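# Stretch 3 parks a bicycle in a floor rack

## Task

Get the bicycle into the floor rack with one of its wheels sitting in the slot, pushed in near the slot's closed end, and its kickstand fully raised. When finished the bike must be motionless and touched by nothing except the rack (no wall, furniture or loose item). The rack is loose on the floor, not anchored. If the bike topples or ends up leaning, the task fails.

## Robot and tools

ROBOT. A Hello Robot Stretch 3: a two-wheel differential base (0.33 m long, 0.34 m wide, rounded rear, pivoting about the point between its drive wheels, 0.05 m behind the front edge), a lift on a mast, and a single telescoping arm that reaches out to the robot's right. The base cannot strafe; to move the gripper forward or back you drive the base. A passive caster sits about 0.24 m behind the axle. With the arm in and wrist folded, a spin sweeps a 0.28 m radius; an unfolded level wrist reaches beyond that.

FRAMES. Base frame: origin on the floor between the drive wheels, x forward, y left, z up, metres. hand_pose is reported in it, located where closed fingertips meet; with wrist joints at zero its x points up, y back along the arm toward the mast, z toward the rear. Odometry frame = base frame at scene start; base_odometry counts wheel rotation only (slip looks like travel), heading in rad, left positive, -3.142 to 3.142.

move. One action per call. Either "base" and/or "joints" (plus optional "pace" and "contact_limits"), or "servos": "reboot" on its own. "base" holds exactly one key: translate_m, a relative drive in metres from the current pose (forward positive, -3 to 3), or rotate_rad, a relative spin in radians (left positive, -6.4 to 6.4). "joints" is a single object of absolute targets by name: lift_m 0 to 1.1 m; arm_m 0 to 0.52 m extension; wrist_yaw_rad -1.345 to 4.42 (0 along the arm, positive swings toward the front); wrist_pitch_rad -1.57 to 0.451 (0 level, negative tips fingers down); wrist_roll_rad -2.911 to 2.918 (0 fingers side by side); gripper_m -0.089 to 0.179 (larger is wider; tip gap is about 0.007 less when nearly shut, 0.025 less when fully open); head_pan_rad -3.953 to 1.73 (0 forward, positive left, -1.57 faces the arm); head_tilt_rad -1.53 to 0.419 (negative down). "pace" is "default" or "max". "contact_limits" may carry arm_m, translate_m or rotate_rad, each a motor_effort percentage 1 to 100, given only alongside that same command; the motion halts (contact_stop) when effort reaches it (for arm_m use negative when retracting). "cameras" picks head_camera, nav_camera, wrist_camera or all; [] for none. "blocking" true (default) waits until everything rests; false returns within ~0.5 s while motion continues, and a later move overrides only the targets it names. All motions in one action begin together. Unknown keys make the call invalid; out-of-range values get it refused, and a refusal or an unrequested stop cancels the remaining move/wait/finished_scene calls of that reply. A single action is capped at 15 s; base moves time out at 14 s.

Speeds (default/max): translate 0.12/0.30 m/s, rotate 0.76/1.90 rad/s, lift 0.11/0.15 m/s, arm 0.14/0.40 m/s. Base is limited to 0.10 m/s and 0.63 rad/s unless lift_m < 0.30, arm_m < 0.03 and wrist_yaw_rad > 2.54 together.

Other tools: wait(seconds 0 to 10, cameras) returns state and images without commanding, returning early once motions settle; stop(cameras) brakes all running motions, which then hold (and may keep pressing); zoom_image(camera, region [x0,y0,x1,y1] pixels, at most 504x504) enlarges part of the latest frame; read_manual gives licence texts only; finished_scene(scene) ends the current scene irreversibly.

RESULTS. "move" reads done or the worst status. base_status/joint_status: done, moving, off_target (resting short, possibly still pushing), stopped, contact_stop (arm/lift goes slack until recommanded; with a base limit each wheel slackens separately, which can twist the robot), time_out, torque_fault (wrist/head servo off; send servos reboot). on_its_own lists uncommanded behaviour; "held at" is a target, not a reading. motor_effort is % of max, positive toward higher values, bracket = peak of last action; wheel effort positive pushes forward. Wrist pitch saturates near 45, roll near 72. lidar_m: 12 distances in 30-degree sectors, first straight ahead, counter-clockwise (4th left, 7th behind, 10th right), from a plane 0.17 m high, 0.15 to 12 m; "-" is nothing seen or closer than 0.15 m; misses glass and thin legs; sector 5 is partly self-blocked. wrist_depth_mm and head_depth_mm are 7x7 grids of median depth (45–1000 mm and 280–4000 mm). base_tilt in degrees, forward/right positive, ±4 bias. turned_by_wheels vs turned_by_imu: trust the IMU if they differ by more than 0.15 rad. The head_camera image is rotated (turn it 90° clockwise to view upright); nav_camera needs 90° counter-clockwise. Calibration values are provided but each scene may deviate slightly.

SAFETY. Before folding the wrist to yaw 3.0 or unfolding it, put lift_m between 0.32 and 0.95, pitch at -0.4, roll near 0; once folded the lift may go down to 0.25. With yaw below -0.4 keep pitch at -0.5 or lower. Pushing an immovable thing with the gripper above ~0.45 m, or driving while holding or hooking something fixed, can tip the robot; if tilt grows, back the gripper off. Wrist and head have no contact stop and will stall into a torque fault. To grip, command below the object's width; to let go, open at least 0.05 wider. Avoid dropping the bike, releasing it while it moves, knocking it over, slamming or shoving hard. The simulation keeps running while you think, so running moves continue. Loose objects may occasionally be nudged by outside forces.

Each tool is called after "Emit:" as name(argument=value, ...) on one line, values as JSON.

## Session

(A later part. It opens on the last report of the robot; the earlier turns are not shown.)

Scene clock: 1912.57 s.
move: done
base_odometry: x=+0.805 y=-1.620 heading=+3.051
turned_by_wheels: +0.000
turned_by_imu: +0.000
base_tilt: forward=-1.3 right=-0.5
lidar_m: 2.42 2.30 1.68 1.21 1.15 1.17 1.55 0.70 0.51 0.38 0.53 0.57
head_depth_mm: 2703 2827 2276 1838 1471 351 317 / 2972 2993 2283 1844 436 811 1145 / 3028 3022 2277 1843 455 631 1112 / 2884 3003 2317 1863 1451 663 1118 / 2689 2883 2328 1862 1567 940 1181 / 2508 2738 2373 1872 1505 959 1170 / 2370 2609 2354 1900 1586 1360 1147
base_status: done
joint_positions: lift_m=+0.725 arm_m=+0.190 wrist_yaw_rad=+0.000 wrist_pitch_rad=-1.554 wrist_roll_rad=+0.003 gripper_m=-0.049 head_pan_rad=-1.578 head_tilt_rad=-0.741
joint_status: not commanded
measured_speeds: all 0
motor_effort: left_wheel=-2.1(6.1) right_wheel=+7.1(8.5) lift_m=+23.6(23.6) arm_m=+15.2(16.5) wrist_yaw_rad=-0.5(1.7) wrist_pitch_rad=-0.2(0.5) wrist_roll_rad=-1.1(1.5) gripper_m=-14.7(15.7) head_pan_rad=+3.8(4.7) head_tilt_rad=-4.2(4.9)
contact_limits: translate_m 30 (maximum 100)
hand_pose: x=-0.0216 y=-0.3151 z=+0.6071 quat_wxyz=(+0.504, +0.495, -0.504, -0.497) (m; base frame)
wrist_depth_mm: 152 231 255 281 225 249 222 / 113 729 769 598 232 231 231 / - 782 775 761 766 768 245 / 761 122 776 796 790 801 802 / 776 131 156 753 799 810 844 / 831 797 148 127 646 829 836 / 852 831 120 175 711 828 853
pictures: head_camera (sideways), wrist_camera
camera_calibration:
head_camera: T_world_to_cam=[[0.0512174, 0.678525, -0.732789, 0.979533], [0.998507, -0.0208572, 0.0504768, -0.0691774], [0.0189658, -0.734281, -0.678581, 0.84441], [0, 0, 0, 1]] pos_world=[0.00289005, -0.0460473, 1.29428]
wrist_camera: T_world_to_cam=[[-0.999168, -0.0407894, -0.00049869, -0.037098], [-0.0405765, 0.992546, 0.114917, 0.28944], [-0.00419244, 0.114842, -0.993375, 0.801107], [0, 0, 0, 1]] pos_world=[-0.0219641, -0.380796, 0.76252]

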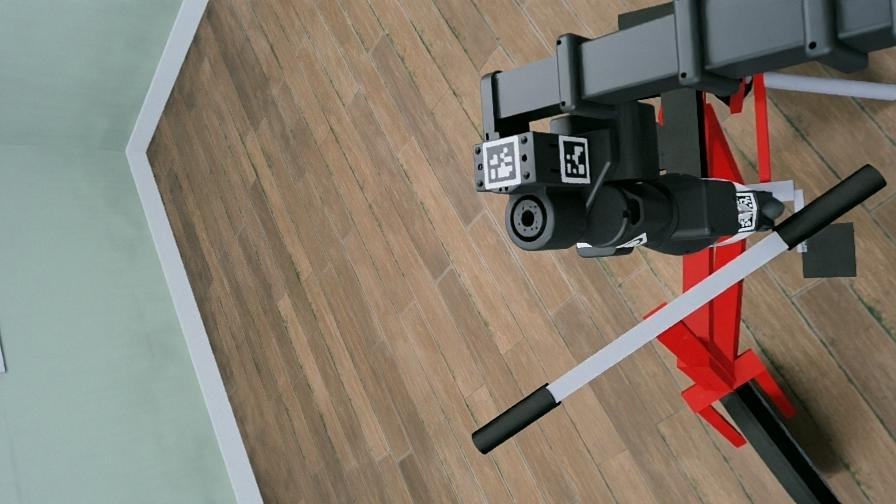

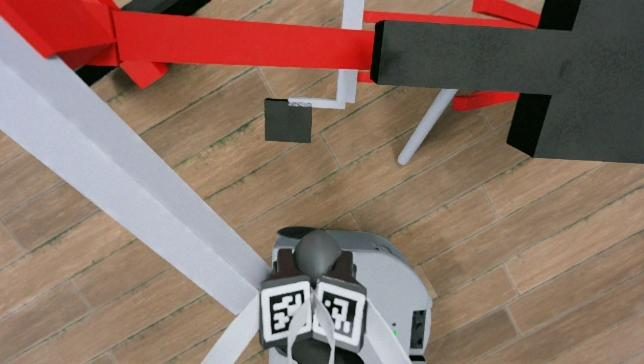

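Emit:
move(base={"translate_m": 0.06}, contact_limits={"translate_m": 30}, cameras=["head_camera"])

Emit:
move(base={"translate_m": 0.035}, contact_limits={"translate_m": 30}, cameras=["head_camera", "wrist_camera"])

Scene clock: 1918.87 s.
move: done
base_odometry: x=+0.745 y=-1.615 heading=+3.050
turned_by_wheels: +0.000
turned_by_imu: +0.000
base_tilt: forward=-1.3 right=-0.4
lidar_m: 2.37 2.25 1.73 1.24 1.18 1.20 1.59 0.70 0.44 0.38 0.52 2.63
head_depth_mm: 2746 2872 2263 1824 1468 351 317 / 2997 3020 2264 1845 436 811 1172 / 3037 2979 2289 1861 456 632 1112 / 2832 2971 2332 1879 693 663 1135 / 2655 2866 2313 1870 1536 943 1184 / 2484 2692 2342 1884 1576 1352 1162 / 2343 2592 2334 1887 1583 1354 1169
base_status: done
joint_positions: lift_m=+0.725 arm_m=+0.190 wrist_yaw_rad=+0.002 wrist_pitch_rad=-1.550 wrist_roll_rad=+0.002 gripper_m=-0.049 head_pan_rad=-1.578 head_tilt_rad=-0.741
joint_status: not commanded
measured_speeds: all 0
motor_effort: left_wheel=-1.9(3.9) right_wheel=+12.4(14.2) lift_m=+25.8(25.8) arm_m=+8.2(15.9) wrist_yaw_rad=-2.5(3.2) wrist_pitch_rad=-1.1(1.9) wrist_roll_rad=-0.9(1.4) gripper_m=-15.2(15.6) head_pan_rad=+4.2(4.4) head_tilt_rad=-4.4(4.8)
contact_limits: translate_m 30 (maximum 100)
hand_pose: x=-0.0217 y=-0.3163 z=+0.6070 quat_wxyz=(+0.505, +0.495, -0.505, -0.495) (m; base frame)
wrist_depth_mm: - 87 233 747 543 549 240 / 740 94 246 766 284 232 233 / 749 99 108 766 799 767 255 / 782 790 110 789 795 791 788 / 796 806 118 802 806 818 814 / 804 812 124 126 661 832 816 / 823 825 114 127 713 837 840
pictures: head_camera (sideways)
camera_calibration:
head_camera: T_world_to_cam=[[0.0512172, 0.678528, -0.732786, 0.97953], [0.998507, -0.0208571, 0.0504767, -0.0691773], [0.0189661, -0.734278, -0.678584, 0.844414], [0, 0, 0, 1]] pos_world=[0.00289007, -0.0460473, 1.29428]

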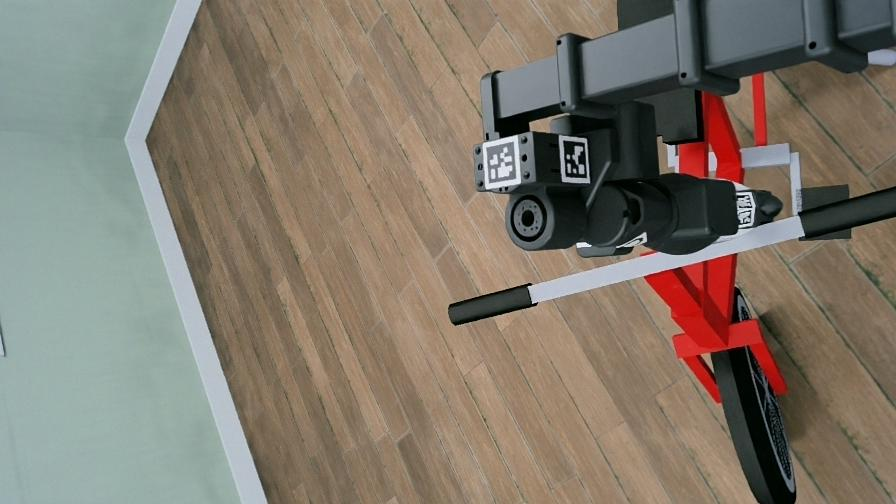

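Scene clock: 1920.23 s.
move: done
base_odometry: x=+0.711 y=-1.612 heading=+3.050
turned_by_wheels: +0.000
turned_by_imu: +0.000
base_tilt: forward=-1.3 right=-0.4
lidar_m: 2.34 2.22 1.77 1.26 1.20 1.23 1.62 0.70 0.44 0.38 0.52 2.61
head_depth_mm: 2776 2868 2257 1820 1470 351 317 / 3058 3022 2281 1834 435 811 1171 / 3002 3003 2273 1844 456 632 1113 / 2806 2952 2294 1850 690 653 1139 / 2590 2811 2353 1869 1534 931 1179 / 2477 2733 2370 1874 1588 1352 1169 / 2334 2559 2361 1912 1581 1351 1152
base_status: done
joint_positions: lift_m=+0.725 arm_m=+0.190 wrist_yaw_rad=+0.004 wrist_pitch_rad=-1.549 wrist_roll_rad=+0.001 gripper_m=-0.049 head_pan_rad=-1.578 head_tilt_rad=-0.741
joint_status: not commanded
measured_speeds: all 0
motor_effort: left_wheel=+0.1(4.2) right_wheel=+7.1(20.5) lift_m=+26.1(26.9) arm_m=+0.9(7.2) wrist_yaw_rad=-4.5(5.4) wrist_pitch_rad=-1.4(1.4) wrist_roll_rad=-0.3(0.9) gripper_m=-14.5(15.6) head_pan_rad=+3.8(4.5) head_tilt_rad=-4.2(5.1)
contact_limits: translate_m 30 (maximum 100)
hand_pose: x=-0.0217 y=-0.3163 z=+0.6070 quat_wxyz=(+0.506, +0.495, -0.504, -0.494) (m; base frame)
wrist_depth_mm: - 88 239 735 745 325 250 / 734 93 759 764 281 229 230 / 768 98 757 617 777 808 256 / 752 106 123 788 787 781 788 / 783 779 119 763 828 797 806 / 794 815 124 128 660 835 826 / 800 832 120 149 734 857 884
pictures: head_camera (sideways), wrist_camera
camera_calibration:
head_camera: T_world_to_cam=[[0.0512177, 0.67853, -0.732785, 0.979528], [0.998507, -0.0208579, 0.0504767, -0.0691773], [0.0189656, -0.734277, -0.678585, 0.844415], [0, 0, 0, 1]] pos_world=[0.00289004, -0.0460473, 1.29428]
wrist_camera: T_world_to_cam=[[-0.998925, -0.0463531, -0.000281676, -0.0391036], [-0.0461006, 0.992813, 0.110438, 0.293299], [-0.00483948, 0.110332, -0.993883, 0.800024], [0, 0, 0, 1]] pos_world=[-0.0216686, -0.381272, 0.762728]

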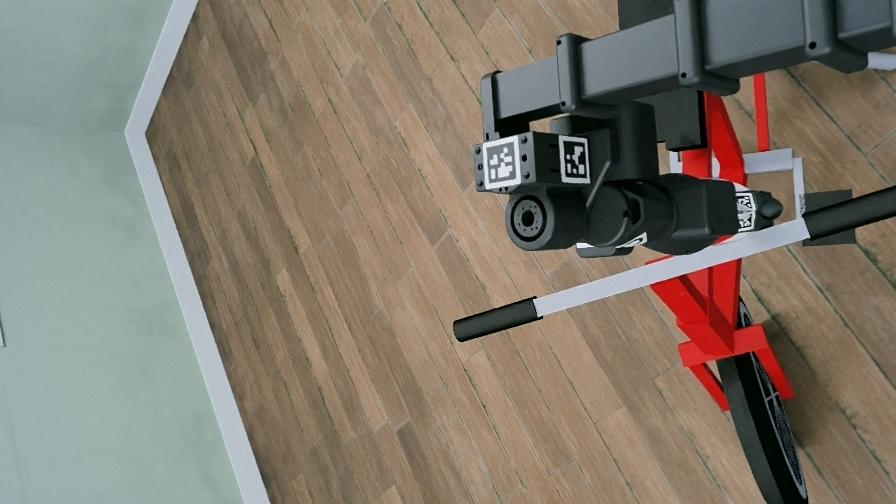

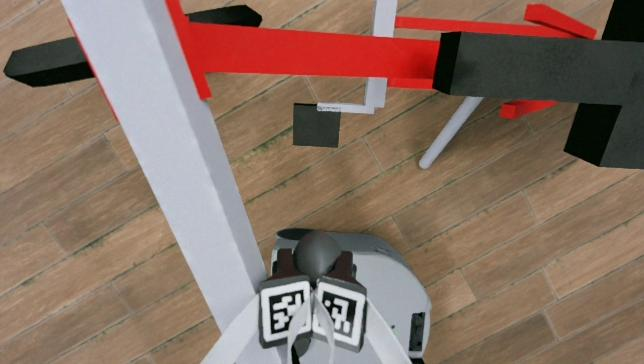

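Emit:
move(base={"translate_m": -0.03}, cameras=[])

Emit:
move(joints={"lift_m": 0.95}, cameras=[])

Emit:
move(base={"translate_m": 0.06}, joints={"wrist_roll_rad": -0.25, "arm_m": 0.31, "gripper_m": 0.1}, cameras=["head_camera", "wrist_camera"])

Scene clock: 1926.37 s.
move: done
base_odometry: x=+0.741 y=-1.614 heading=+3.050
turned_by_wheels: +0.000
turned_by_imu: +0.000
base_tilt: forward=-1.4 right=-0.5
lidar_m: 2.37 2.25 1.74 1.25 1.18 1.21 1.59 0.70 0.52 0.38 0.52 0.58
head_depth_mm: 2759 2853 2276 1835 1451 351 317 / 3044 3010 2285 1857 436 811 1150 / 3059 3024 2287 1840 456 631 1153 / 2819 3009 2300 1859 1462 657 1120 / 2636 2819 2328 1869 1570 912 1177 / 2482 2746 2352 1874 1536 1328 1176 / 2325 2583 2337 1894 1586 1359 1130
base_status: done
joint_positions: lift_m=+0.725 arm_m=+0.190 wrist_yaw_rad=+0.003 wrist_pitch_rad=-1.548 wrist_roll_rad=+0.001 gripper_m=-0.049 head_pan_rad=-1.578 head_tilt_rad=-0.741
joint_status: not commanded
measured_speeds: all 0
motor_effort: left_wheel=-2.0(7.5) right_wheel=-0.3(4.5) lift_m=+28.8(29.4) arm_m=-14.4(16.2) wrist_yaw_rad=-2.0(3.8) wrist_pitch_rad=-1.5(1.7) wrist_roll_rad=-0.4(0.8) gripper_m=-14.6(15.5) head_pan_rad=+3.4(4.9) head_tilt_rad=-3.7(4.8)
hand_pose: x=-0.0217 y=-0.3167 z=+0.6070 quat_wxyz=(+0.506, +0.495, -0.505, -0.494) (m; base frame)
wrist_depth_mm: - 228 455 760 545 384 223 / - 237 764 758 246 230 231 / - 124 758 602 775 770 245 / 784 114 798 752 788 781 794 / 781 121 787 803 813 807 809 / 790 831 136 128 645 825 835 / 839 816 120 129 709 833 836
pictures: none
No camera images: "cameras" was empty.

Scene clock: 1929.23 s.
move: done
base_odometry: x=+0.741 y=-1.614 heading=+3.050
turned_by_wheels: +0.000
turned_by_imu: +0.000
base_tilt: forward=-1.3 right=-0.5
lidar_m: 2.37 2.25 1.73 1.24 1.18 1.21 1.59 0.71 0.52 0.38 0.52 0.55
head_depth_mm: 2767 305 2035 1799 1541 801 1161 / 3011 305 304 1755 1548 942 1147 / 2997 293 306 337 1486 1050 1129 / 2801 2914 318 356 1492 965 1138 / 2642 2811 2309 1875 1561 904 1182 / 2456 2714 2335 1887 1533 1328 1157 / 2353 2578 2349 1898 1582 1359 1149
base_status: not commanded
joint_positions: lift_m=+0.950 arm_m=+0.190 wrist_yaw_rad=+0.002 wrist_pitch_rad=-1.549 wrist_roll_rad=+0.001 gripper_m=-0.049 head_pan_rad=-1.578 head_tilt_rad=-0.741
joint_status: all done
measured_speeds: all 0
motor_effort: left_wheel=-2.0(2.3) right_wheel=-0.2(0.4) lift_m=+33.7(40.5) arm_m=-11.2(14.6) wrist_yaw_rad=-2.1(3.2) wrist_pitch_rad=-1.1(1.6) wrist_roll_rad=-0.7(0.9) gripper_m=-14.7(15.8) head_pan_rad=+3.3(4.6) head_tilt_rad=-3.9(4.9)
hand_pose: x=-0.0217 y=-0.3163 z=+0.8320 quat_wxyz=(+0.506, +0.495, -0.505, -0.495) (m; base frame)
wrist_depth_mm: 955 941 958 973 - 985 972 / 992 980 471 698 462 447 - / 990 - 981 - 921 477 993 / - - - - - - - / - - - 881 - - - / - - - 128 - - - / - - 120 - - - -
pictures: none
No camera images: "cameras" was empty.

Scene clock: 1931.37 s.
move: done
base_odometry: x=+0.681 y=-1.609 heading=+3.050
turned_by_wheels: +0.000
turned_by_imu: +0.000
base_tilt: forward=-1.3 right=-0.4
lidar_m: 2.32 2.20 1.78 1.28 1.21 1.24 1.64 0.66 0.44 0.38 0.49 2.59
head_depth_mm: 2758 300 2123 1824 1536 875 1141 / 2873 389 2221 1843 1544 1044 1108 / 373 389 438 1801 1556 1040 1111 / 2731 396 434 1767 1553 956 1180 / 2607 2778 2260 1867 1460 957 1172 / 2452 2739 2344 1885 1573 1360 1148 / 2297 2524 2369 1910 1588 1362 1152
base_status: done
joint_positions: lift_m=+0.950 arm_m=+0.310 wrist_yaw_rad=+0.001 wrist_pitch_rad=-1.550 wrist_roll_rad=-0.245 gripper_m=+0.100 head_pan_rad=-1.578 head_tilt_rad=-0.741
joint_status: all done
measured_speeds: all 0
motor_effort: left_wheel=+0.4(5.5) right_wheel=+2.5(6.7) lift_m=+31.6(33.6) arm_m=+16.1(26.7) wrist_yaw_rad=-1.1(2.3) wrist_pitch_rad=-1.0(1.3) wrist_roll_rad=-1.5(3.4) gripper_m=+0.4(80.0) head_pan_rad=+3.6(4.5) head_tilt_rad=-4.5(4.8)
hand_pose: x=-0.0216 y=-0.4363 z=+0.8320 quat_wxyz=(+0.563, +0.552, -0.439, -0.431) (m; base frame)
wrist_depth_mm: 936 954 935 975 981 971 960 / - 968 667 965 986 992 984 / 970 987 283 973 - - - / - 988 - 517 569 734 - / - - - - 478 478 - / - 122 891 889 143 - - / - 122 923 920 - - -
pictures: head_camera (sideways), wrist_camera
camera_calibration:
head_camera: T_world_to_cam=[[0.0512174, 0.67854, -0.732776, 0.979516], [0.998507, -0.020858, 0.0504765, -0.069177], [0.0189661, -0.734268, -0.678595, 0.844428], [0, 0, 0, 1]] pos_world=[0.00289007, -0.0460472, 1.29428]
wrist_camera: T_world_to_cam=[[-0.958355, -0.285542, 0.00456594, -0.152014], [-0.283266, 0.952503, 0.111795, 0.36368], [-0.0362712, 0.105846, -0.993721, 1.03412], [0, 0, 0, 1]] pos_world=[-0.0051563, -0.49927, 0.987664]

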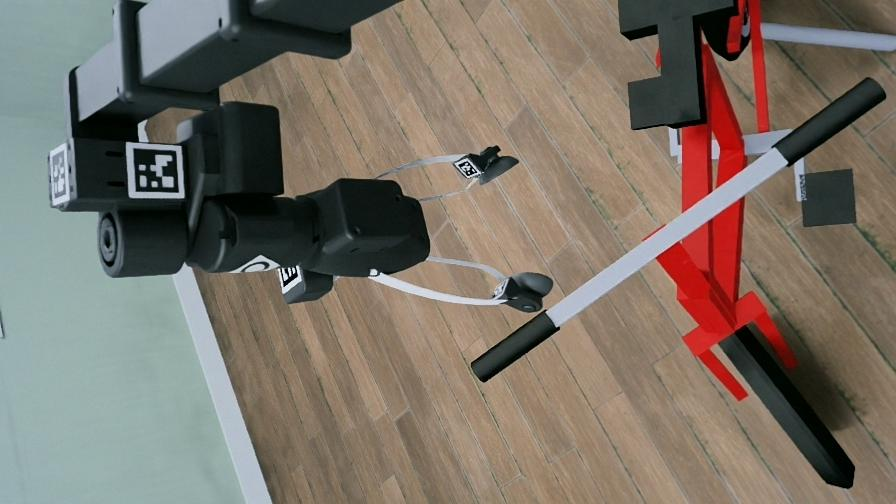

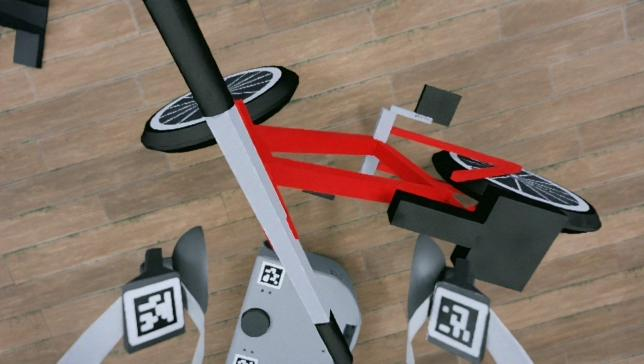

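Emit:
move(base={"translate_m": 0.03}, joints={"wrist_roll_rad": -0.68, "arm_m": 0.29, "lift_m": 0.87}, cameras=["head_camera", "wrist_camera"])

Scene clock: 1955.23 s.
move: done
base_odometry: x=+0.651 y=-1.606 heading=+3.050
turned_by_wheels: +0.000
turned_by_imu: +0.000
base_tilt: forward=-1.3 right=-0.5
lidar_m: 2.29 2.17 1.81 1.30 1.23 1.26 1.66 0.66 0.39 0.38 0.48 2.58
head_depth_mm: 2847 2932 362 290 1504 1073 1142 / 3108 2977 396 1811 1555 1060 1127 / 2978 3006 431 479 1508 981 1115 / 2767 2928 438 505 696 933 1173 / 2582 2827 2301 1823 1536 1266 1181 / 2403 2702 2346 1889 1570 1343 1143 / 2287 2525 2374 1879 1580 1357 1169
base_status: done
joint_positions: lift_m=+0.870 arm_m=+0.290 wrist_yaw_rad=+0.001 wrist_pitch_rad=-1.550 wrist_roll_rad=-0.675 gripper_m=+0.100 head_pan_rad=-1.578 head_tilt_rad=-0.741
joint_status: all done
measured_speeds: all 0
motor_effort: left_wheel=+0.9(5.3) right_wheel=+2.9(6.7) lift_m=+17.9(30.1) arm_m=-14.2(21.0) wrist_yaw_rad=-0.9(2.1) wrist_pitch_rad=-0.9(1.3) wrist_roll_rad=-1.8(3.1) gripper_m=+0.5(1.1) head_pan_rad=+4.1(4.6) head_tilt_rad=-3.7(5.1)
hand_pose: x=-0.0216 y=-0.4163 z=+0.7520 quat_wxyz=(+0.644, +0.631, -0.309, -0.303) (m; base frame)
wrist_depth_mm: 845 859 881 168 904 877 891 / 893 913 - 187 909 927 921 / 906 924 885 562 915 911 942 / 938 961 923 298 721 925 981 / 929 953 840 924 464 - 968 / 960 122 804 975 142 632 978 / 977 122 839 997 434 120 -
pictures: head_camera (sideways), wrist_camera
camera_calibration:
head_camera: T_world_to_cam=[[0.0512166, 0.678542, -0.732774, 0.979514], [0.998507, -0.0208569, 0.0504764, -0.069177], [0.0189669, -0.734266, -0.678597, 0.844431], [0, 0, 0, 1]] pos_world=[0.00289012, -0.0460472, 1.29428]
wrist_camera: T_world_to_cam=[[-0.752504, -0.658481, 0.0118716, -0.302185], [-0.653022, 0.748361, 0.116269, 0.257302], [-0.0854454, 0.0797407, -0.993147, 0.940158], [0, 0, 0, 1]] pos_world=[0.0209603, -0.466507, 0.907386]

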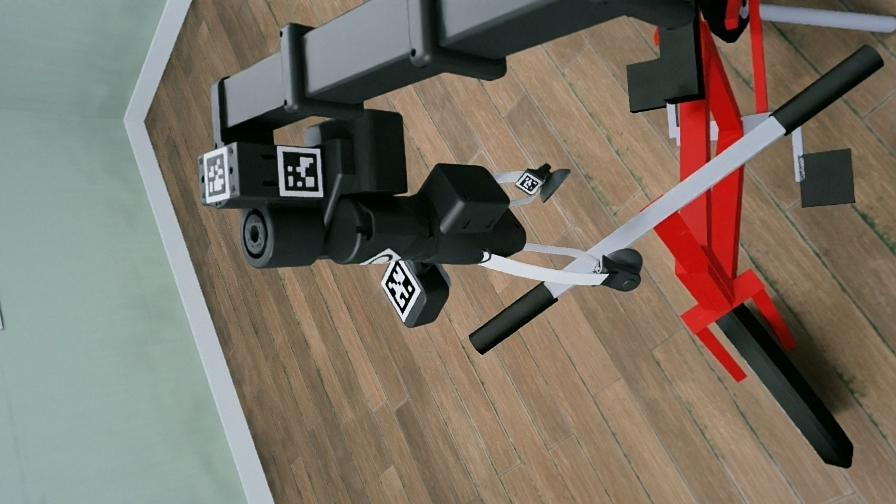

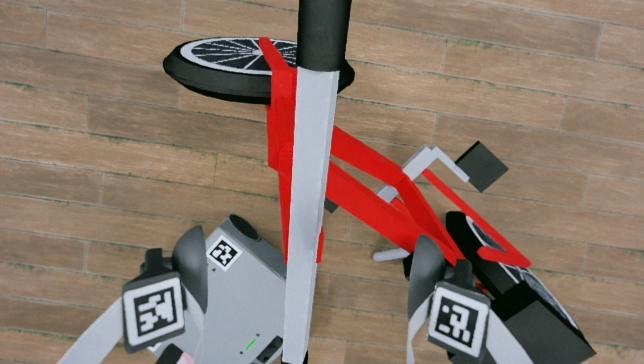

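Emit:
move(joints={"wrist_roll_rad": -0.62, "lift_m": 0.8}, cameras=["head_camera", "wrist_camera"])

Scene clock: 1962.13 s.
move: done
base_odometry: x=+0.651 y=-1.606 heading=+3.050
turned_by_wheels: +0.000
turned_by_imu: +0.000
base_tilt: forward=-1.3 right=-0.5
lidar_m: 2.29 2.17 1.81 1.29 1.23 1.26 1.67 0.66 0.39 0.38 0.48 2.58
head_depth_mm: 2838 2947 2250 417 326 293 1164 / 3112 2941 2067 409 1501 1059 1125 / 2941 3034 473 486 1467 980 1117 / 2754 2900 2320 520 686 818 1173 / 2592 2820 2344 1878 1534 1267 1178 / 2428 2682 2345 1887 1567 1341 1138 / 2289 2524 2385 1903 1586 1363 1173
base_status: not commanded
joint_positions: lift_m=+0.800 arm_m=+0.290 wrist_yaw_rad=+0.001 wrist_pitch_rad=-1.550 wrist_roll_rad=-0.625 gripper_m=+0.100 head_pan_rad=-1.578 head_tilt_rad=-0.741
joint_status: all done
measured_speeds: all 0
motor_effort: left_wheel=+0.8(1.0) right_wheel=+2.9(3.3) lift_m=+18.7(22.6) arm_m=-11.8(13.0) wrist_yaw_rad=-0.5(2.7) wrist_pitch_rad=-0.8(1.3) wrist_roll_rad=+1.5(2.8) gripper_m=+0.1(1.3) head_pan_rad=+3.7(4.5) head_tilt_rad=-3.8(4.7)
hand_pose: x=-0.0216 y=-0.4163 z=+0.6820 quat_wxyz=(+0.636, +0.623, -0.325, -0.319) (m; base frame)
wrist_depth_mm: 800 797 807 111 827 832 837 / 808 821 - 118 831 823 827 / 843 830 827 133 851 848 878 / 884 864 857 148 628 870 863 / 894 856 882 163 373 679 882 / 901 122 708 193 144 430 907 / 902 121 736 906 937 120 333
pictures: head_camera (sideways), wrist_camera
camera_calibration:
head_camera: T_world_to_cam=[[0.0512165, 0.678542, -0.732774, 0.979514], [0.998507, -0.0208568, 0.0504764, -0.069177], [0.018967, -0.734266, -0.678597, 0.844431], [0, 0, 0, 1]] pos_world=[0.00289013, -0.0460472, 1.29428]
wrist_camera: T_world_to_cam=[[-0.784219, -0.620384, 0.011131, -0.285678], [-0.615253, 0.779807, 0.115608, 0.279787], [-0.0804016, 0.0838139, -0.993233, 0.872497], [0, 0, 0, 1]] pos_world=[0.018256, -0.468537, 0.837426]

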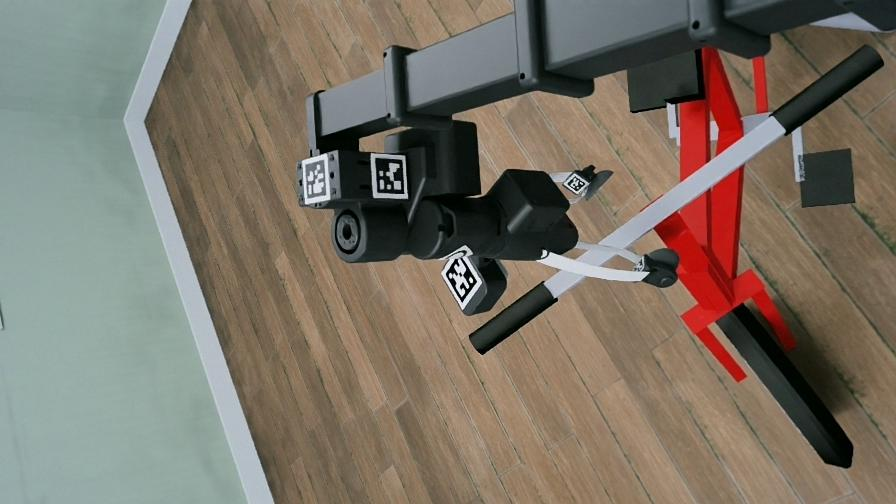

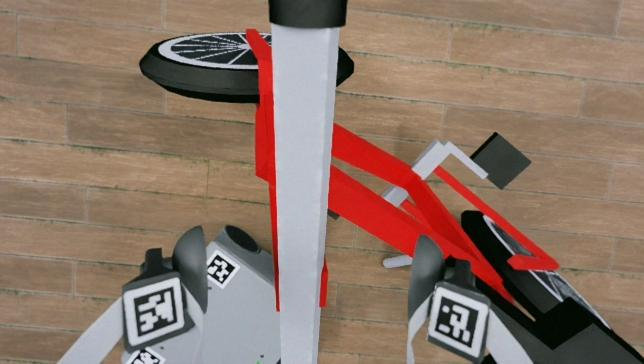

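Emit:
move(joints={"arm_m": 0.281, "lift_m": 0.774}, cameras=["wrist_camera"])

Emit:
move(joints={"gripper_m": 0.0}, cameras=["wrist_camera"])

Scene clock: 1972.93 s.
move: done
base_odometry: x=+0.651 y=-1.606 heading=+3.050
turned_by_wheels: +0.000
turned_by_imu: +0.000
base_tilt: forward=-1.3 right=-0.4
lidar_m: 2.29 2.17 1.81 1.29 1.23 1.26 1.66 0.66 0.39 0.38 0.48 2.58
head_depth_mm: 2837 2931 2238 1794 346 314 1114 / 3104 2946 2296 438 1477 1055 1131 / 2961 3017 2298 489 1450 979 1114 / 2759 2899 2343 507 595 902 1177 / 2584 2824 2333 1870 1523 1270 1179 / 2416 2659 2355 1885 1570 1350 1139 / 2292 2491 2358 1904 1582 1364 1174
base_status: not commanded
joint_positions: lift_m=+0.774 arm_m=+0.281 wrist_yaw_rad=+0.001 wrist_pitch_rad=-1.550 wrist_roll_rad=-0.625 gripper_m=+0.100 head_pan_rad=-1.578 head_tilt_rad=-0.741
joint_status: all done
measured_speeds: all 0
motor_effort: left_wheel=+0.6(1.1) right_wheel=+2.8(3.1) lift_m=+18.8(21.9) arm_m=-14.9(21.7) wrist_yaw_rad=-0.5(2.1) wrist_pitch_rad=-1.0(1.3) wrist_roll_rad=+1.5(1.8) gripper_m=+0.0(1.0) head_pan_rad=+3.8(4.5) head_tilt_rad=-4.5(4.9)
hand_pose: x=-0.0216 y=-0.4073 z=+0.6560 quat_wxyz=(+0.636, +0.623, -0.325, -0.319) (m; base frame)
wrist_depth_mm: 795 744 - 91 820 803 789 / 805 809 - 100 835 827 841 / 816 828 808 107 816 848 843 / 827 802 832 119 599 832 844 / 859 857 833 132 336 639 876 / 860 122 698 158 143 390 891 / 865 122 703 170 895 120 307
pictures: wrist_camera
camera_calibration:
wrist_camera: T_world_to_cam=[[-0.784309, -0.620271, 0.0111045, -0.279738], [-0.61514, 0.779891, 0.115637, 0.275786], [-0.0803866, 0.0838643, -0.993229, 0.845935], [0, 0, 0, 1]] pos_world=[0.018248, -0.45954, 0.811423]

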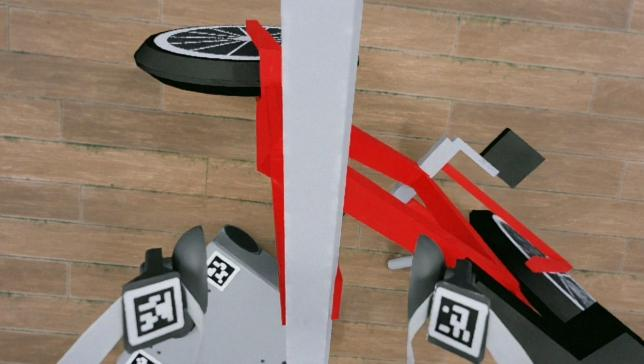

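Scene clock: 1974.43 s.
move: done
base_odometry: x=+0.651 y=-1.606 heading=+3.050
turned_by_wheels: +0.000
turned_by_imu: +0.000
base_tilt: forward=-1.3 right=-0.4
lidar_m: 2.29 2.17 1.82 1.29 1.23 1.25 1.66 0.66 0.39 0.38 0.48 2.58
head_depth_mm: 2830 2952 2252 1788 345 314 1107 / 3069 2984 2295 437 1468 1061 1130 / 2970 3003 2294 490 1443 978 1110 / 2732 2925 2308 508 602 856 1180 / 2561 2829 2322 1861 1520 1274 1183 / 2455 2668 2353 1897 1568 1359 1150 / 2307 2520 2362 1883 1579 1353 1168
base_status: not commanded
joint_positions: lift_m=+0.774 arm_m=+0.281 wrist_yaw_rad=+0.001 wrist_pitch_rad=-1.550 wrist_roll_rad=-0.625 gripper_m=+0.000 head_pan_rad=-1.578 head_tilt_rad=-0.741
joint_status: all done
measured_speeds: all 0
motor_effort: left_wheel=+0.6(0.8) right_wheel=+2.7(3.2) lift_m=+21.3(21.8) arm_m=-14.1(15.4) wrist_yaw_rad=+0.0(2.3) wrist_pitch_rad=-1.0(1.3) wrist_roll_rad=+1.3(1.8) gripper_m=-9.2(82.4) head_pan_rad=+3.8(4.6) head_tilt_rad=-4.8(4.8)
hand_pose: x=-0.0216 y=-0.4073 z=+0.6560 quat_wxyz=(+0.636, +0.623, -0.325, -0.319) (m; base frame)
wrist_depth_mm: 794 766 - 91 796 797 816 / 773 796 - 100 807 824 830 / 795 834 806 107 828 854 836 / 841 848 834 118 589 841 860 / 836 843 833 132 345 647 873 / 882 881 127 140 333 327 888 / 885 885 124 158 124 314 311
pictures: wrist_camera
camera_calibration:
wrist_camera: T_world_to_cam=[[-0.784318, -0.62026, 0.0111045, -0.279733], [-0.615129, 0.7799, 0.115637, 0.275792], [-0.0803852, 0.0838653, -0.993229, 0.845914], [0, 0, 0, 1]] pos_world=[0.0182472, -0.459541, 0.811402]

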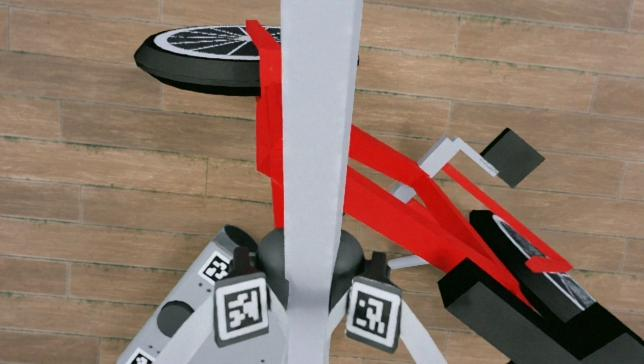

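Emit:
move(joints={"gripper_m": -0.06}, cameras=[])

Emit:
move(joints={"arm_m": 0.341, "lift_m": 0.786}, cameras=["head_camera", "wrist_camera"])

Scene clock: 1980.20 s.
move: done
base_odometry: x=+0.651 y=-1.606 heading=+3.050
turned_by_wheels: +0.000
turned_by_imu: +0.000
base_tilt: forward=-1.3 right=-0.4
lidar_m: 2.29 2.18 1.81 1.29 1.23 1.26 1.66 0.66 0.39 0.38 0.48 2.58
head_depth_mm: 2870 2919 2262 1837 346 314 637 / 3123 2990 2288 438 1478 1021 1129 / 2942 3031 2300 489 1447 995 1117 / 2753 2888 2305 507 612 919 1177 / 2555 2791 2337 1876 1530 1006 1177 / 2433 2673 2331 1867 1585 1347 1144 / 2301 2542 2368 1878 1579 1352 1166
base_status: not commanded
joint_positions: lift_m=+0.774 arm_m=+0.281 wrist_yaw_rad=+0.001 wrist_pitch_rad=-1.548 wrist_roll_rad=-0.625 gripper_m=-0.059 head_pan_rad=-1.578 head_tilt_rad=-0.741
joint_status: all done
measured_speeds: all 0
motor_effort: left_wheel=+0.3(1.3) right_wheel=+2.9(3.2) lift_m=+35.8(36.2) arm_m=-13.0(13.8) wrist_yaw_rad=-0.5(2.1) wrist_pitch_rad=-1.4(1.7) wrist_roll_rad=+1.7(1.8) gripper_m=-22.9(97.5) head_pan_rad=+3.6(4.5) head_tilt_rad=-4.0(4.9)
hand_pose: x=-0.0216 y=-0.4079 z=+0.6560 quat_wxyz=(+0.637, +0.622, -0.325, -0.318) (m; base frame)
wrist_depth_mm: 785 783 774 94 806 817 799 / 790 808 - 801 808 800 849 / 817 814 785 106 823 828 840 / 815 825 845 118 585 853 838 / 843 838 831 131 355 647 876 / 885 862 126 130 872 325 872 / 904 898 122 166 892 314 309
pictures: none
No camera images: "cameras" was empty.

Scene clock: 1981.80 s.
move: contact_stop
base_odometry: x=+0.651 y=-1.606 heading=+3.050
turned_by_wheels: +0.000
turned_by_imu: -0.061
base_tilt: forward=-1.4 right=-0.5
lidar_m: 2.35 2.18 1.94 1.31 1.22 1.24 1.57 0.76 0.40 0.39 0.51 2.56
head_depth_mm: 2688 2878 2260 1786 334 305 1142 / 2972 3011 522 438 1475 980 1150 / 3137 3049 525 559 1515 1064 1130 / 2863 3029 2241 576 746 964 1174 / 2708 2891 2321 1796 1560 1005 1184 / 2498 2723 2327 1883 1572 1350 1149 / 2328 2589 2374 1887 1584 1360 1172
base_status: not commanded
joint_positions: lift_m=+0.788 arm_m=+0.341 wrist_yaw_rad=+0.002 wrist_pitch_rad=-1.557 wrist_roll_rad=-0.624 gripper_m=-0.056 head_pan_rad=-1.578 head_tilt_rad=-0.741
joint_status: lift_m contact_stop (moved +0.014 of +0.012); the others done
measured_speeds: all 0
on_its_own: lift_m is slack since a contact_stop
motor_effort: left_wheel=-5.7(6.1) right_wheel=+13.8(13.8) lift_m=+26.4(45.5) arm_m=+20.5(28.5) wrist_yaw_rad=-1.6(2.3) wrist_pitch_rad=+0.4(1.8) wrist_roll_rad=+1.1(1.7) gripper_m=-13.6(22.9) head_pan_rad=+3.6(4.6) head_tilt_rad=-3.6(4.7)
hand_pose: x=-0.0216 y=-0.4655 z=+0.6699 quat_wxyz=(+0.634, +0.625, -0.324, -0.320) (m; base frame)
wrist_depth_mm: 808 798 781 98 815 793 807 / 806 784 - 106 796 835 822 / 831 801 830 119 814 842 828 / 849 855 870 314 608 847 879 / 835 857 865 141 360 658 892 / 860 887 151 129 878 406 921 / 894 910 121 129 908 317 319
pictures: head_camera (sideways), wrist_camera
camera_calibration:
head_camera: T_world_to_cam=[[0.0512163, 0.678543, -0.732773, 0.979512], [0.998507, -0.0208565, 0.0504764, -0.069177], [0.0189673, -0.734265, -0.678598, 0.844432], [0, 0, 0, 1]] pos_world=[0.00289014, -0.0460471, 1.29428]
wrist_camera: T_world_to_cam=[[-0.784809, -0.619701, 0.00677908, -0.312868], [-0.614514, 0.779564, 0.121052, 0.315817], [-0.0803005, 0.0908364, -0.992623, 0.867413], [0, 0, 0, 1]] pos_world=[0.0181861, -0.518877, 0.824905]

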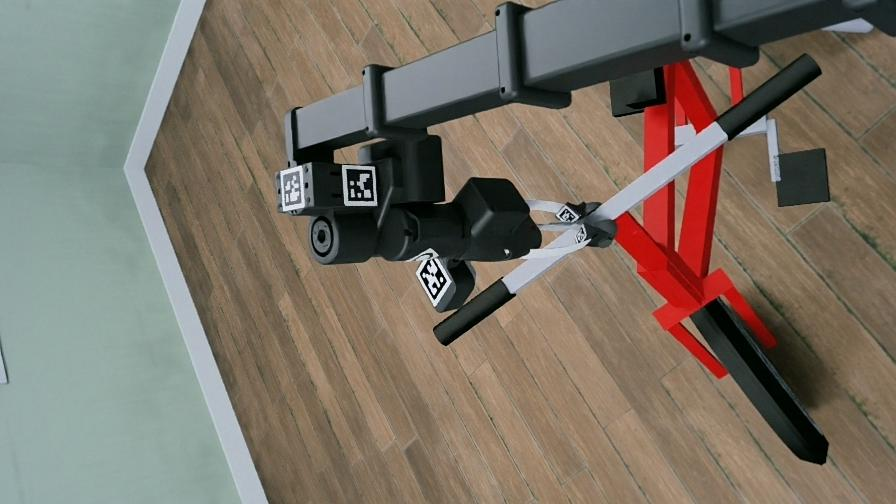

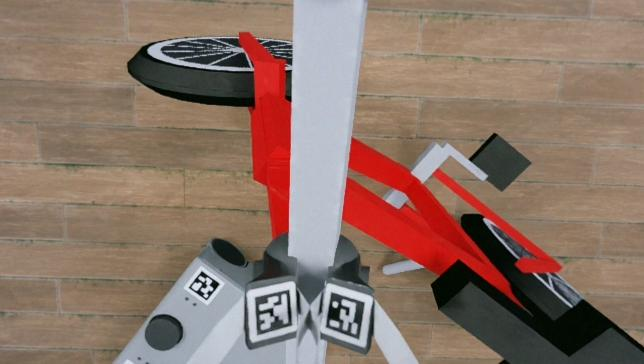

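Emit:
move(joints={"lift_m": 0.784}, cameras=["head_camera", "wrist_camera"])

Scene clock: 1987.13 s.
move: contact_stop
base_odometry: x=+0.651 y=-1.606 heading=+3.050
turned_by_wheels: +0.000
turned_by_imu: -0.007
base_tilt: forward=-1.4 right=-0.5
lidar_m: 2.36 2.18 1.95 1.32 1.22 1.23 1.56 0.76 0.41 0.39 0.51 2.55
head_depth_mm: 2669 2853 2259 1769 336 300 1142 / 2941 2973 533 440 1477 887 1151 / 3096 2999 525 561 1510 1058 1132 / 2882 3030 2226 575 750 965 1174 / 2712 2926 2336 1764 1568 997 1186 / 2526 2752 2350 1904 1583 1356 1159 / 2375 2616 2358 1900 1589 1356 1172
base_status: not commanded
joint_positions: lift_m=+0.786 arm_m=+0.341 wrist_yaw_rad=+0.002 wrist_pitch_rad=-1.557 wrist_roll_rad=-0.624 gripper_m=-0.056 head_pan_rad=-1.578 head_tilt_rad=-0.741
joint_status: lift_m contact_stop (moved -0.002 of -0.004)
measured_speeds: translate_m=+0.000 rotate_rad=-0.001 lift_m=+0.001 arm_m=+0.000 wrist_yaw_rad=+0.000 wrist_pitch_rad=+0.000 wrist_roll_rad=+0.000 head_pan_rad=+0.000 head_tilt_rad=+0.000
on_its_own: lift_m is slack since a contact_stop
motor_effort: left_wheel=-4.6(6.2) right_wheel=+7.4(8.3) lift_m=+24.3(24.9) arm_m=+10.9(12.6) wrist_yaw_rad=-1.6(2.1) wrist_pitch_rad=+0.3(0.6) wrist_roll_rad=+0.8(1.2) gripper_m=-13.7(14.6) head_pan_rad=+3.7(4.3) head_tilt_rad=-4.3(4.6)
hand_pose: x=-0.0216 y=-0.4654 z=+0.6682 quat_wxyz=(+0.634, +0.625, -0.324, -0.320) (m; base frame)
wrist_depth_mm: 786 792 804 98 793 809 805 / 809 811 - 106 828 818 819 / 828 830 828 489 839 847 840 / 858 850 855 316 607 860 883 / 856 856 863 141 365 656 885 / 888 891 126 129 892 378 908 / 896 899 122 127 922 319 318
pictures: head_camera (sideways), wrist_camera
camera_calibration:
head_camera: T_world_to_cam=[[0.0512171, 0.678558, -0.732759, 0.979494], [0.998507, -0.0208587, 0.0504761, -0.0691766], [0.0189666, -0.73425, -0.678614, 0.844452], [0, 0, 0, 1]] pos_world=[0.00289009, -0.046047, 1.29428]
wrist_camera: T_world_to_cam=[[-0.784797, -0.619718, 0.00662723, -0.312724], [-0.614529, 0.779522, 0.121243, 0.315822], [-0.0803026, 0.0910787, -0.992601, 0.865847], [0, 0, 0, 1]] pos_world=[0.0181866, -0.518851, 0.823221]

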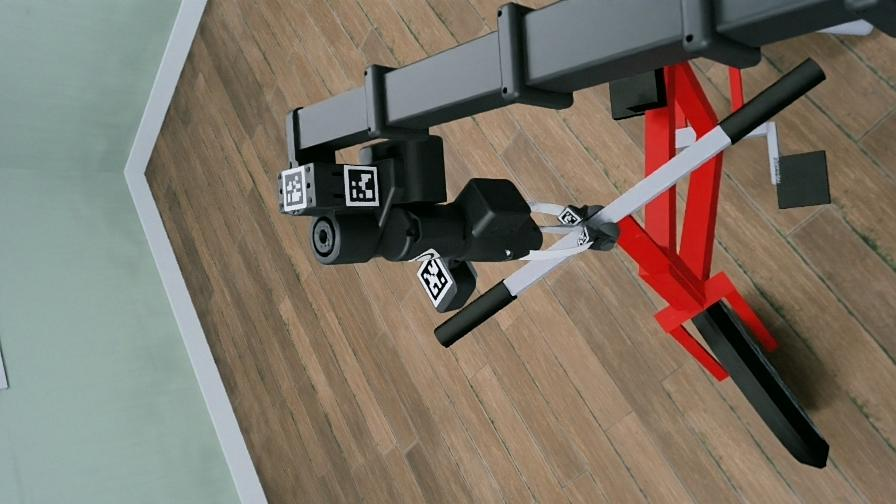

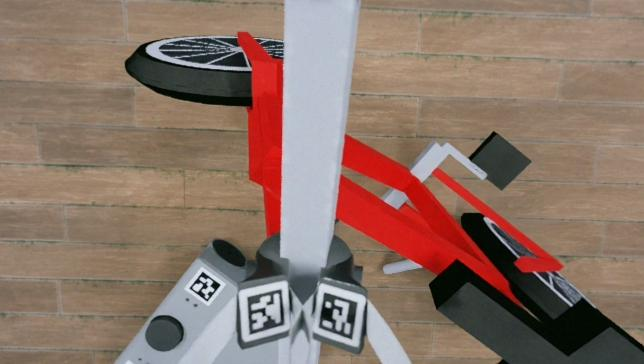

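Emit:
move(joints={"wrist_roll_rad": -0.45, "gripper_m": -0.06}, cameras=["head_camera", "wrist_camera"])

Scene clock: 1992.20 s.
move: done
base_odometry: x=+0.651 y=-1.606 heading=+3.050
turned_by_wheels: +0.000
turned_by_imu: -0.001
base_tilt: forward=-1.4 right=-0.5
lidar_m: 2.37 2.18 1.95 1.32 1.22 1.23 1.55 0.77 0.41 0.39 0.51 2.56
head_depth_mm: 2672 2829 2285 1782 335 300 1147 / 2928 3024 533 440 1471 1043 1150 / 3127 3016 524 561 1507 1036 1127 / 2914 3037 2235 573 748 967 1176 / 2719 2945 2319 1832 1570 1006 1186 / 2545 2779 2356 1872 1575 1345 1160 / 2373 2575 2367 1891 1586 1359 1165
base_status: not commanded
joint_positions: lift_m=+0.786 arm_m=+0.341 wrist_yaw_rad=+0.002 wrist_pitch_rad=-1.557 wrist_roll_rad=-0.458 gripper_m=-0.059 head_pan_rad=-1.578 head_tilt_rad=-0.741
joint_status: all done
measured_speeds: all 0
on_its_own: lift_m is slack since a contact_stop
motor_effort: left_wheel=-5.1(5.5) right_wheel=+9.6(9.8) lift_m=+26.1(26.7) arm_m=+1.5(4.3) wrist_yaw_rad=-1.1(2.5) wrist_pitch_rad=+0.2(0.6) wrist_roll_rad=+2.6(2.7) gripper_m=-20.3(43.8) head_pan_rad=+3.8(4.4) head_tilt_rad=-4.3(4.6)
hand_pose: x=-0.0216 y=-0.4654 z=+0.6683 quat_wxyz=(+0.605, +0.597, -0.375, -0.371) (m; base frame)
wrist_depth_mm: 784 796 100 106 786 812 811 / 833 803 - 804 838 831 825 / 833 852 803 486 827 838 852 / 832 852 867 316 590 849 880 / 857 860 899 141 366 424 883 / 885 878 154 130 898 312 323 / 904 923 121 126 903 909 322
pictures: head_camera (sideways), wrist_camera
camera_calibration:
head_camera: T_world_to_cam=[[0.0512168, 0.678558, -0.732759, 0.979494], [0.998507, -0.0208582, 0.0504761, -0.0691766], [0.018967, -0.73425, -0.678614, 0.844452], [0, 0, 0, 1]] pos_world=[0.00289012, -0.046047, 1.29428]
wrist_camera: T_world_to_cam=[[-0.876127, -0.482054, 0.00496455, -0.249538], [-0.47806, 0.870104, 0.119909, 0.361791], [-0.0621224, 0.102682, -0.992772, 0.871871], [0, 0, 0, 1]] pos_world=[0.00849321, -0.524612, 0.823427]

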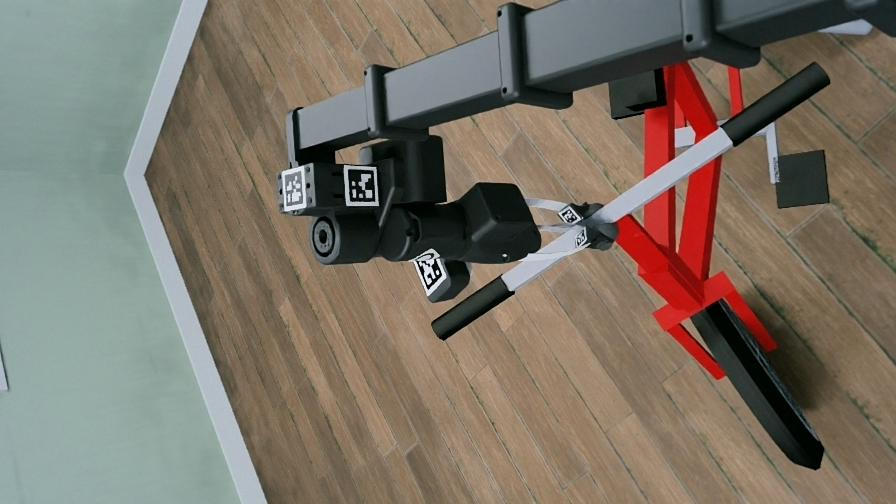

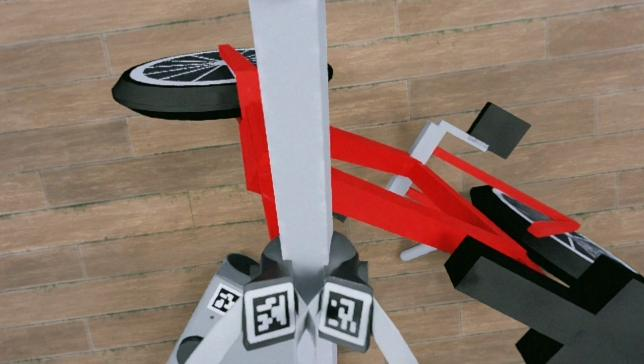

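Emit:
move(joints={"wrist_roll_rad": -0.3, "gripper_m": -0.07}, cameras=["head_camera", "wrist_camera"])

Emit:
move(joints={"wrist_roll_rad": -0.15, "gripper_m": -0.07}, cameras=["head_camera", "wrist_camera"])

Scene clock: 1996.83 s.
move: done
base_odometry: x=+0.651 y=-1.606 heading=+3.050
turned_by_wheels: +0.000
turned_by_imu: +0.000
base_tilt: forward=-1.4 right=-0.5
lidar_m: 2.36 2.18 1.95 1.32 1.22 1.23 1.56 0.73 0.41 0.39 0.51 2.56
head_depth_mm: 2693 2819 2298 1793 335 300 1142 / 2989 3021 534 440 1480 1044 1127 / 3132 3038 524 562 1515 1034 1133 / 2887 3026 2235 568 748 966 1177 / 2754 2947 2335 1860 1568 1016 1181 / 2524 2739 2333 1880 1554 1358 1162 / 2395 2604 2348 1899 1582 1358 1160
base_status: not commanded
joint_positions: lift_m=+0.786 arm_m=+0.341 wrist_yaw_rad=+0.004 wrist_pitch_rad=-1.557 wrist_roll_rad=-0.312 gripper_m=-0.069 head_pan_rad=-1.578 head_tilt_rad=-0.741
joint_status: all done
measured_speeds: all 0
on_its_own: lift_m is slack since a contact_stop
motor_effort: left_wheel=-5.6(5.6) right_wheel=+9.5(9.9) lift_m=+26.0(26.9) arm_m=-7.1(7.4) wrist_yaw_rad=-3.2(3.4) wrist_pitch_rad=+0.3(0.5) wrist_roll_rad=+3.8(4.1) gripper_m=-25.5(77.5) head_pan_rad=+3.8(4.4) head_tilt_rad=-3.6(4.7)
hand_pose: x=-0.0217 y=-0.4654 z=+0.6683 quat_wxyz=(+0.576, +0.568, -0.418, -0.413) (m; base frame)
wrist_depth_mm: 775 780 98 804 806 814 799 / 796 810 - 823 819 804 819 / 816 827 117 498 832 845 856 / 855 842 849 314 507 645 859 / 879 840 865 140 888 325 328 / 893 851 901 129 881 901 315 / 908 908 120 168 911 932 329
pictures: head_camera (sideways), wrist_camera
camera_calibration:
head_camera: T_world_to_cam=[[0.0512167, 0.678558, -0.732759, 0.979494], [0.998507, -0.0208581, 0.0504761, -0.0691766], [0.0189671, -0.73425, -0.678614, 0.844452], [0, 0, 0, 1]] pos_world=[0.00289012, -0.046047, 1.29428]
wrist_camera: T_world_to_cam=[[-0.936346, -0.351064, 0.00330847, -0.188816], [-0.348203, 0.929835, 0.119, 0.392975], [-0.0448528, 0.110273, -0.992889, 0.875853], [0, 0, 0, 1]] pos_world=[-0.000678079, -0.528271, 0.823486]

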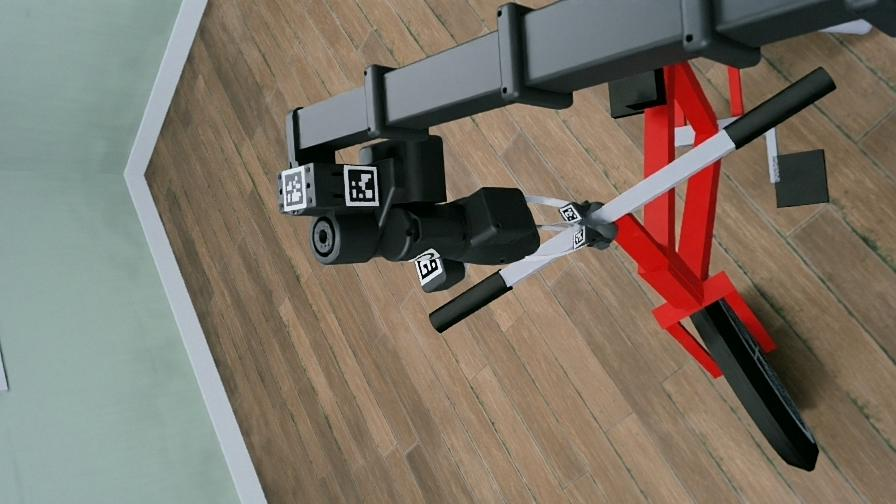

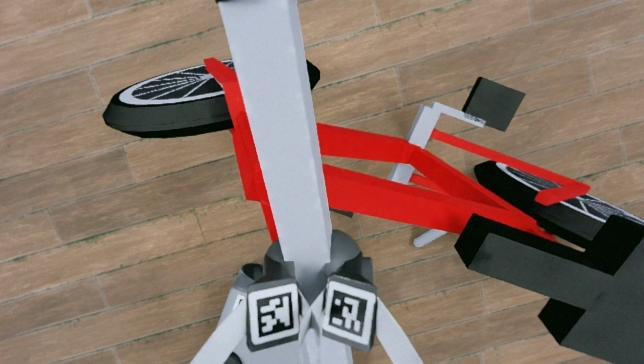

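Scene clock: 1997.57 s.
move: done
base_odometry: x=+0.651 y=-1.606 heading=+3.050
turned_by_wheels: +0.000
turned_by_imu: +0.000
base_tilt: forward=-1.3 right=-0.5
lidar_m: 2.35 2.18 1.95 1.32 1.22 1.23 1.56 0.72 0.41 0.39 0.51 2.55
head_depth_mm: 2683 2841 2266 1775 335 301 1149 / 2909 2960 531 441 1489 1045 1128 / 3126 3044 525 563 1522 1003 1130 / 2942 3044 2237 567 1470 969 1175 / 2728 2959 2306 1820 1570 1020 1189 / 2535 2705 2345 1895 1576 1349 1164 / 2388 2584 2375 1897 1601 1359 1170
base_status: not commanded
joint_positions: lift_m=+0.786 arm_m=+0.341 wrist_yaw_rad=+0.005 wrist_pitch_rad=-1.557 wrist_roll_rad=-0.162 gripper_m=-0.066 head_pan_rad=-1.578 head_tilt_rad=-0.741
joint_status: all done
measured_speeds: all 0
on_its_own: lift_m is slack since a contact_stop
motor_effort: left_wheel=-5.1(5.7) right_wheel=+8.8(9.8) lift_m=+26.8(26.8) arm_m=-9.5(9.5) wrist_yaw_rad=-4.5(5.6) wrist_pitch_rad=+0.2(0.4) wrist_roll_rad=+3.9(5.4) gripper_m=-15.6(25.9) head_pan_rad=+3.7(4.9) head_tilt_rad=-4.0(4.4)
hand_pose: x=-0.0217 y=-0.4654 z=+0.6683 quat_wxyz=(+0.544, +0.536, -0.459, -0.454) (m; base frame)
wrist_depth_mm: 795 799 100 805 798 821 820 / 797 799 - 802 811 825 814 / 821 523 117 502 622 839 824 / 827 831 859 315 347 376 511 / 856 859 847 142 880 307 307 / 881 904 152 129 901 924 322 / 913 900 120 171 915 926 932
pictures: head_camera (sideways), wrist_camera
camera_calibration:
head_camera: T_world_to_cam=[[0.0512165, 0.678558, -0.732759, 0.979494], [0.998507, -0.0208578, 0.0504761, -0.0691766], [0.0189672, -0.734251, -0.678614, 0.844452], [0, 0, 0, 1]] pos_world=[0.00289013, -0.046047, 1.29428]
wrist_camera: T_world_to_cam=[[-0.97802, -0.208505, 0.00150082, -0.122219], [-0.206869, 0.971201, 0.118211, 0.415819], [-0.0261051, 0.115302, -0.992987, 0.878663], [0, 0, 0, 1]] pos_world=[-0.0105745, -0.530639, 0.82353]

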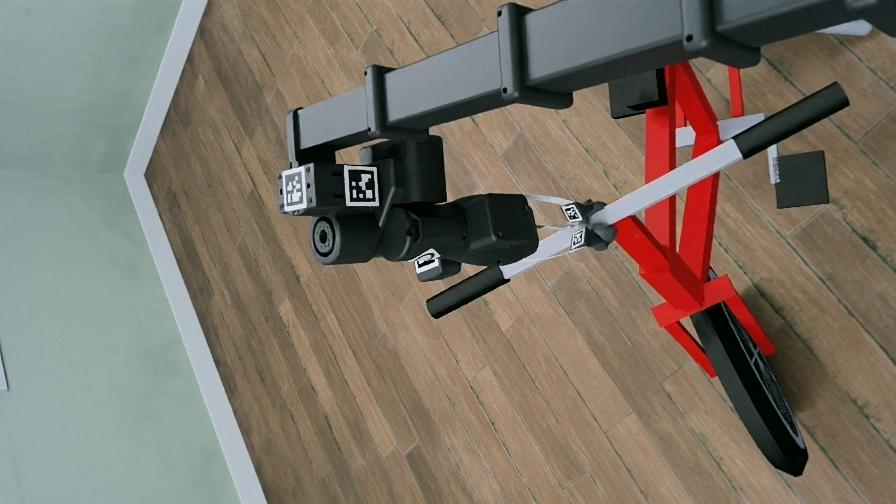

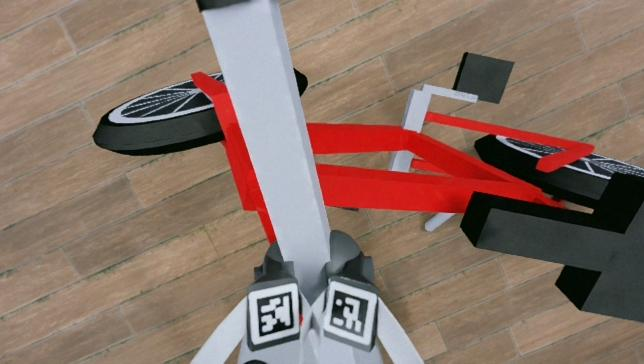

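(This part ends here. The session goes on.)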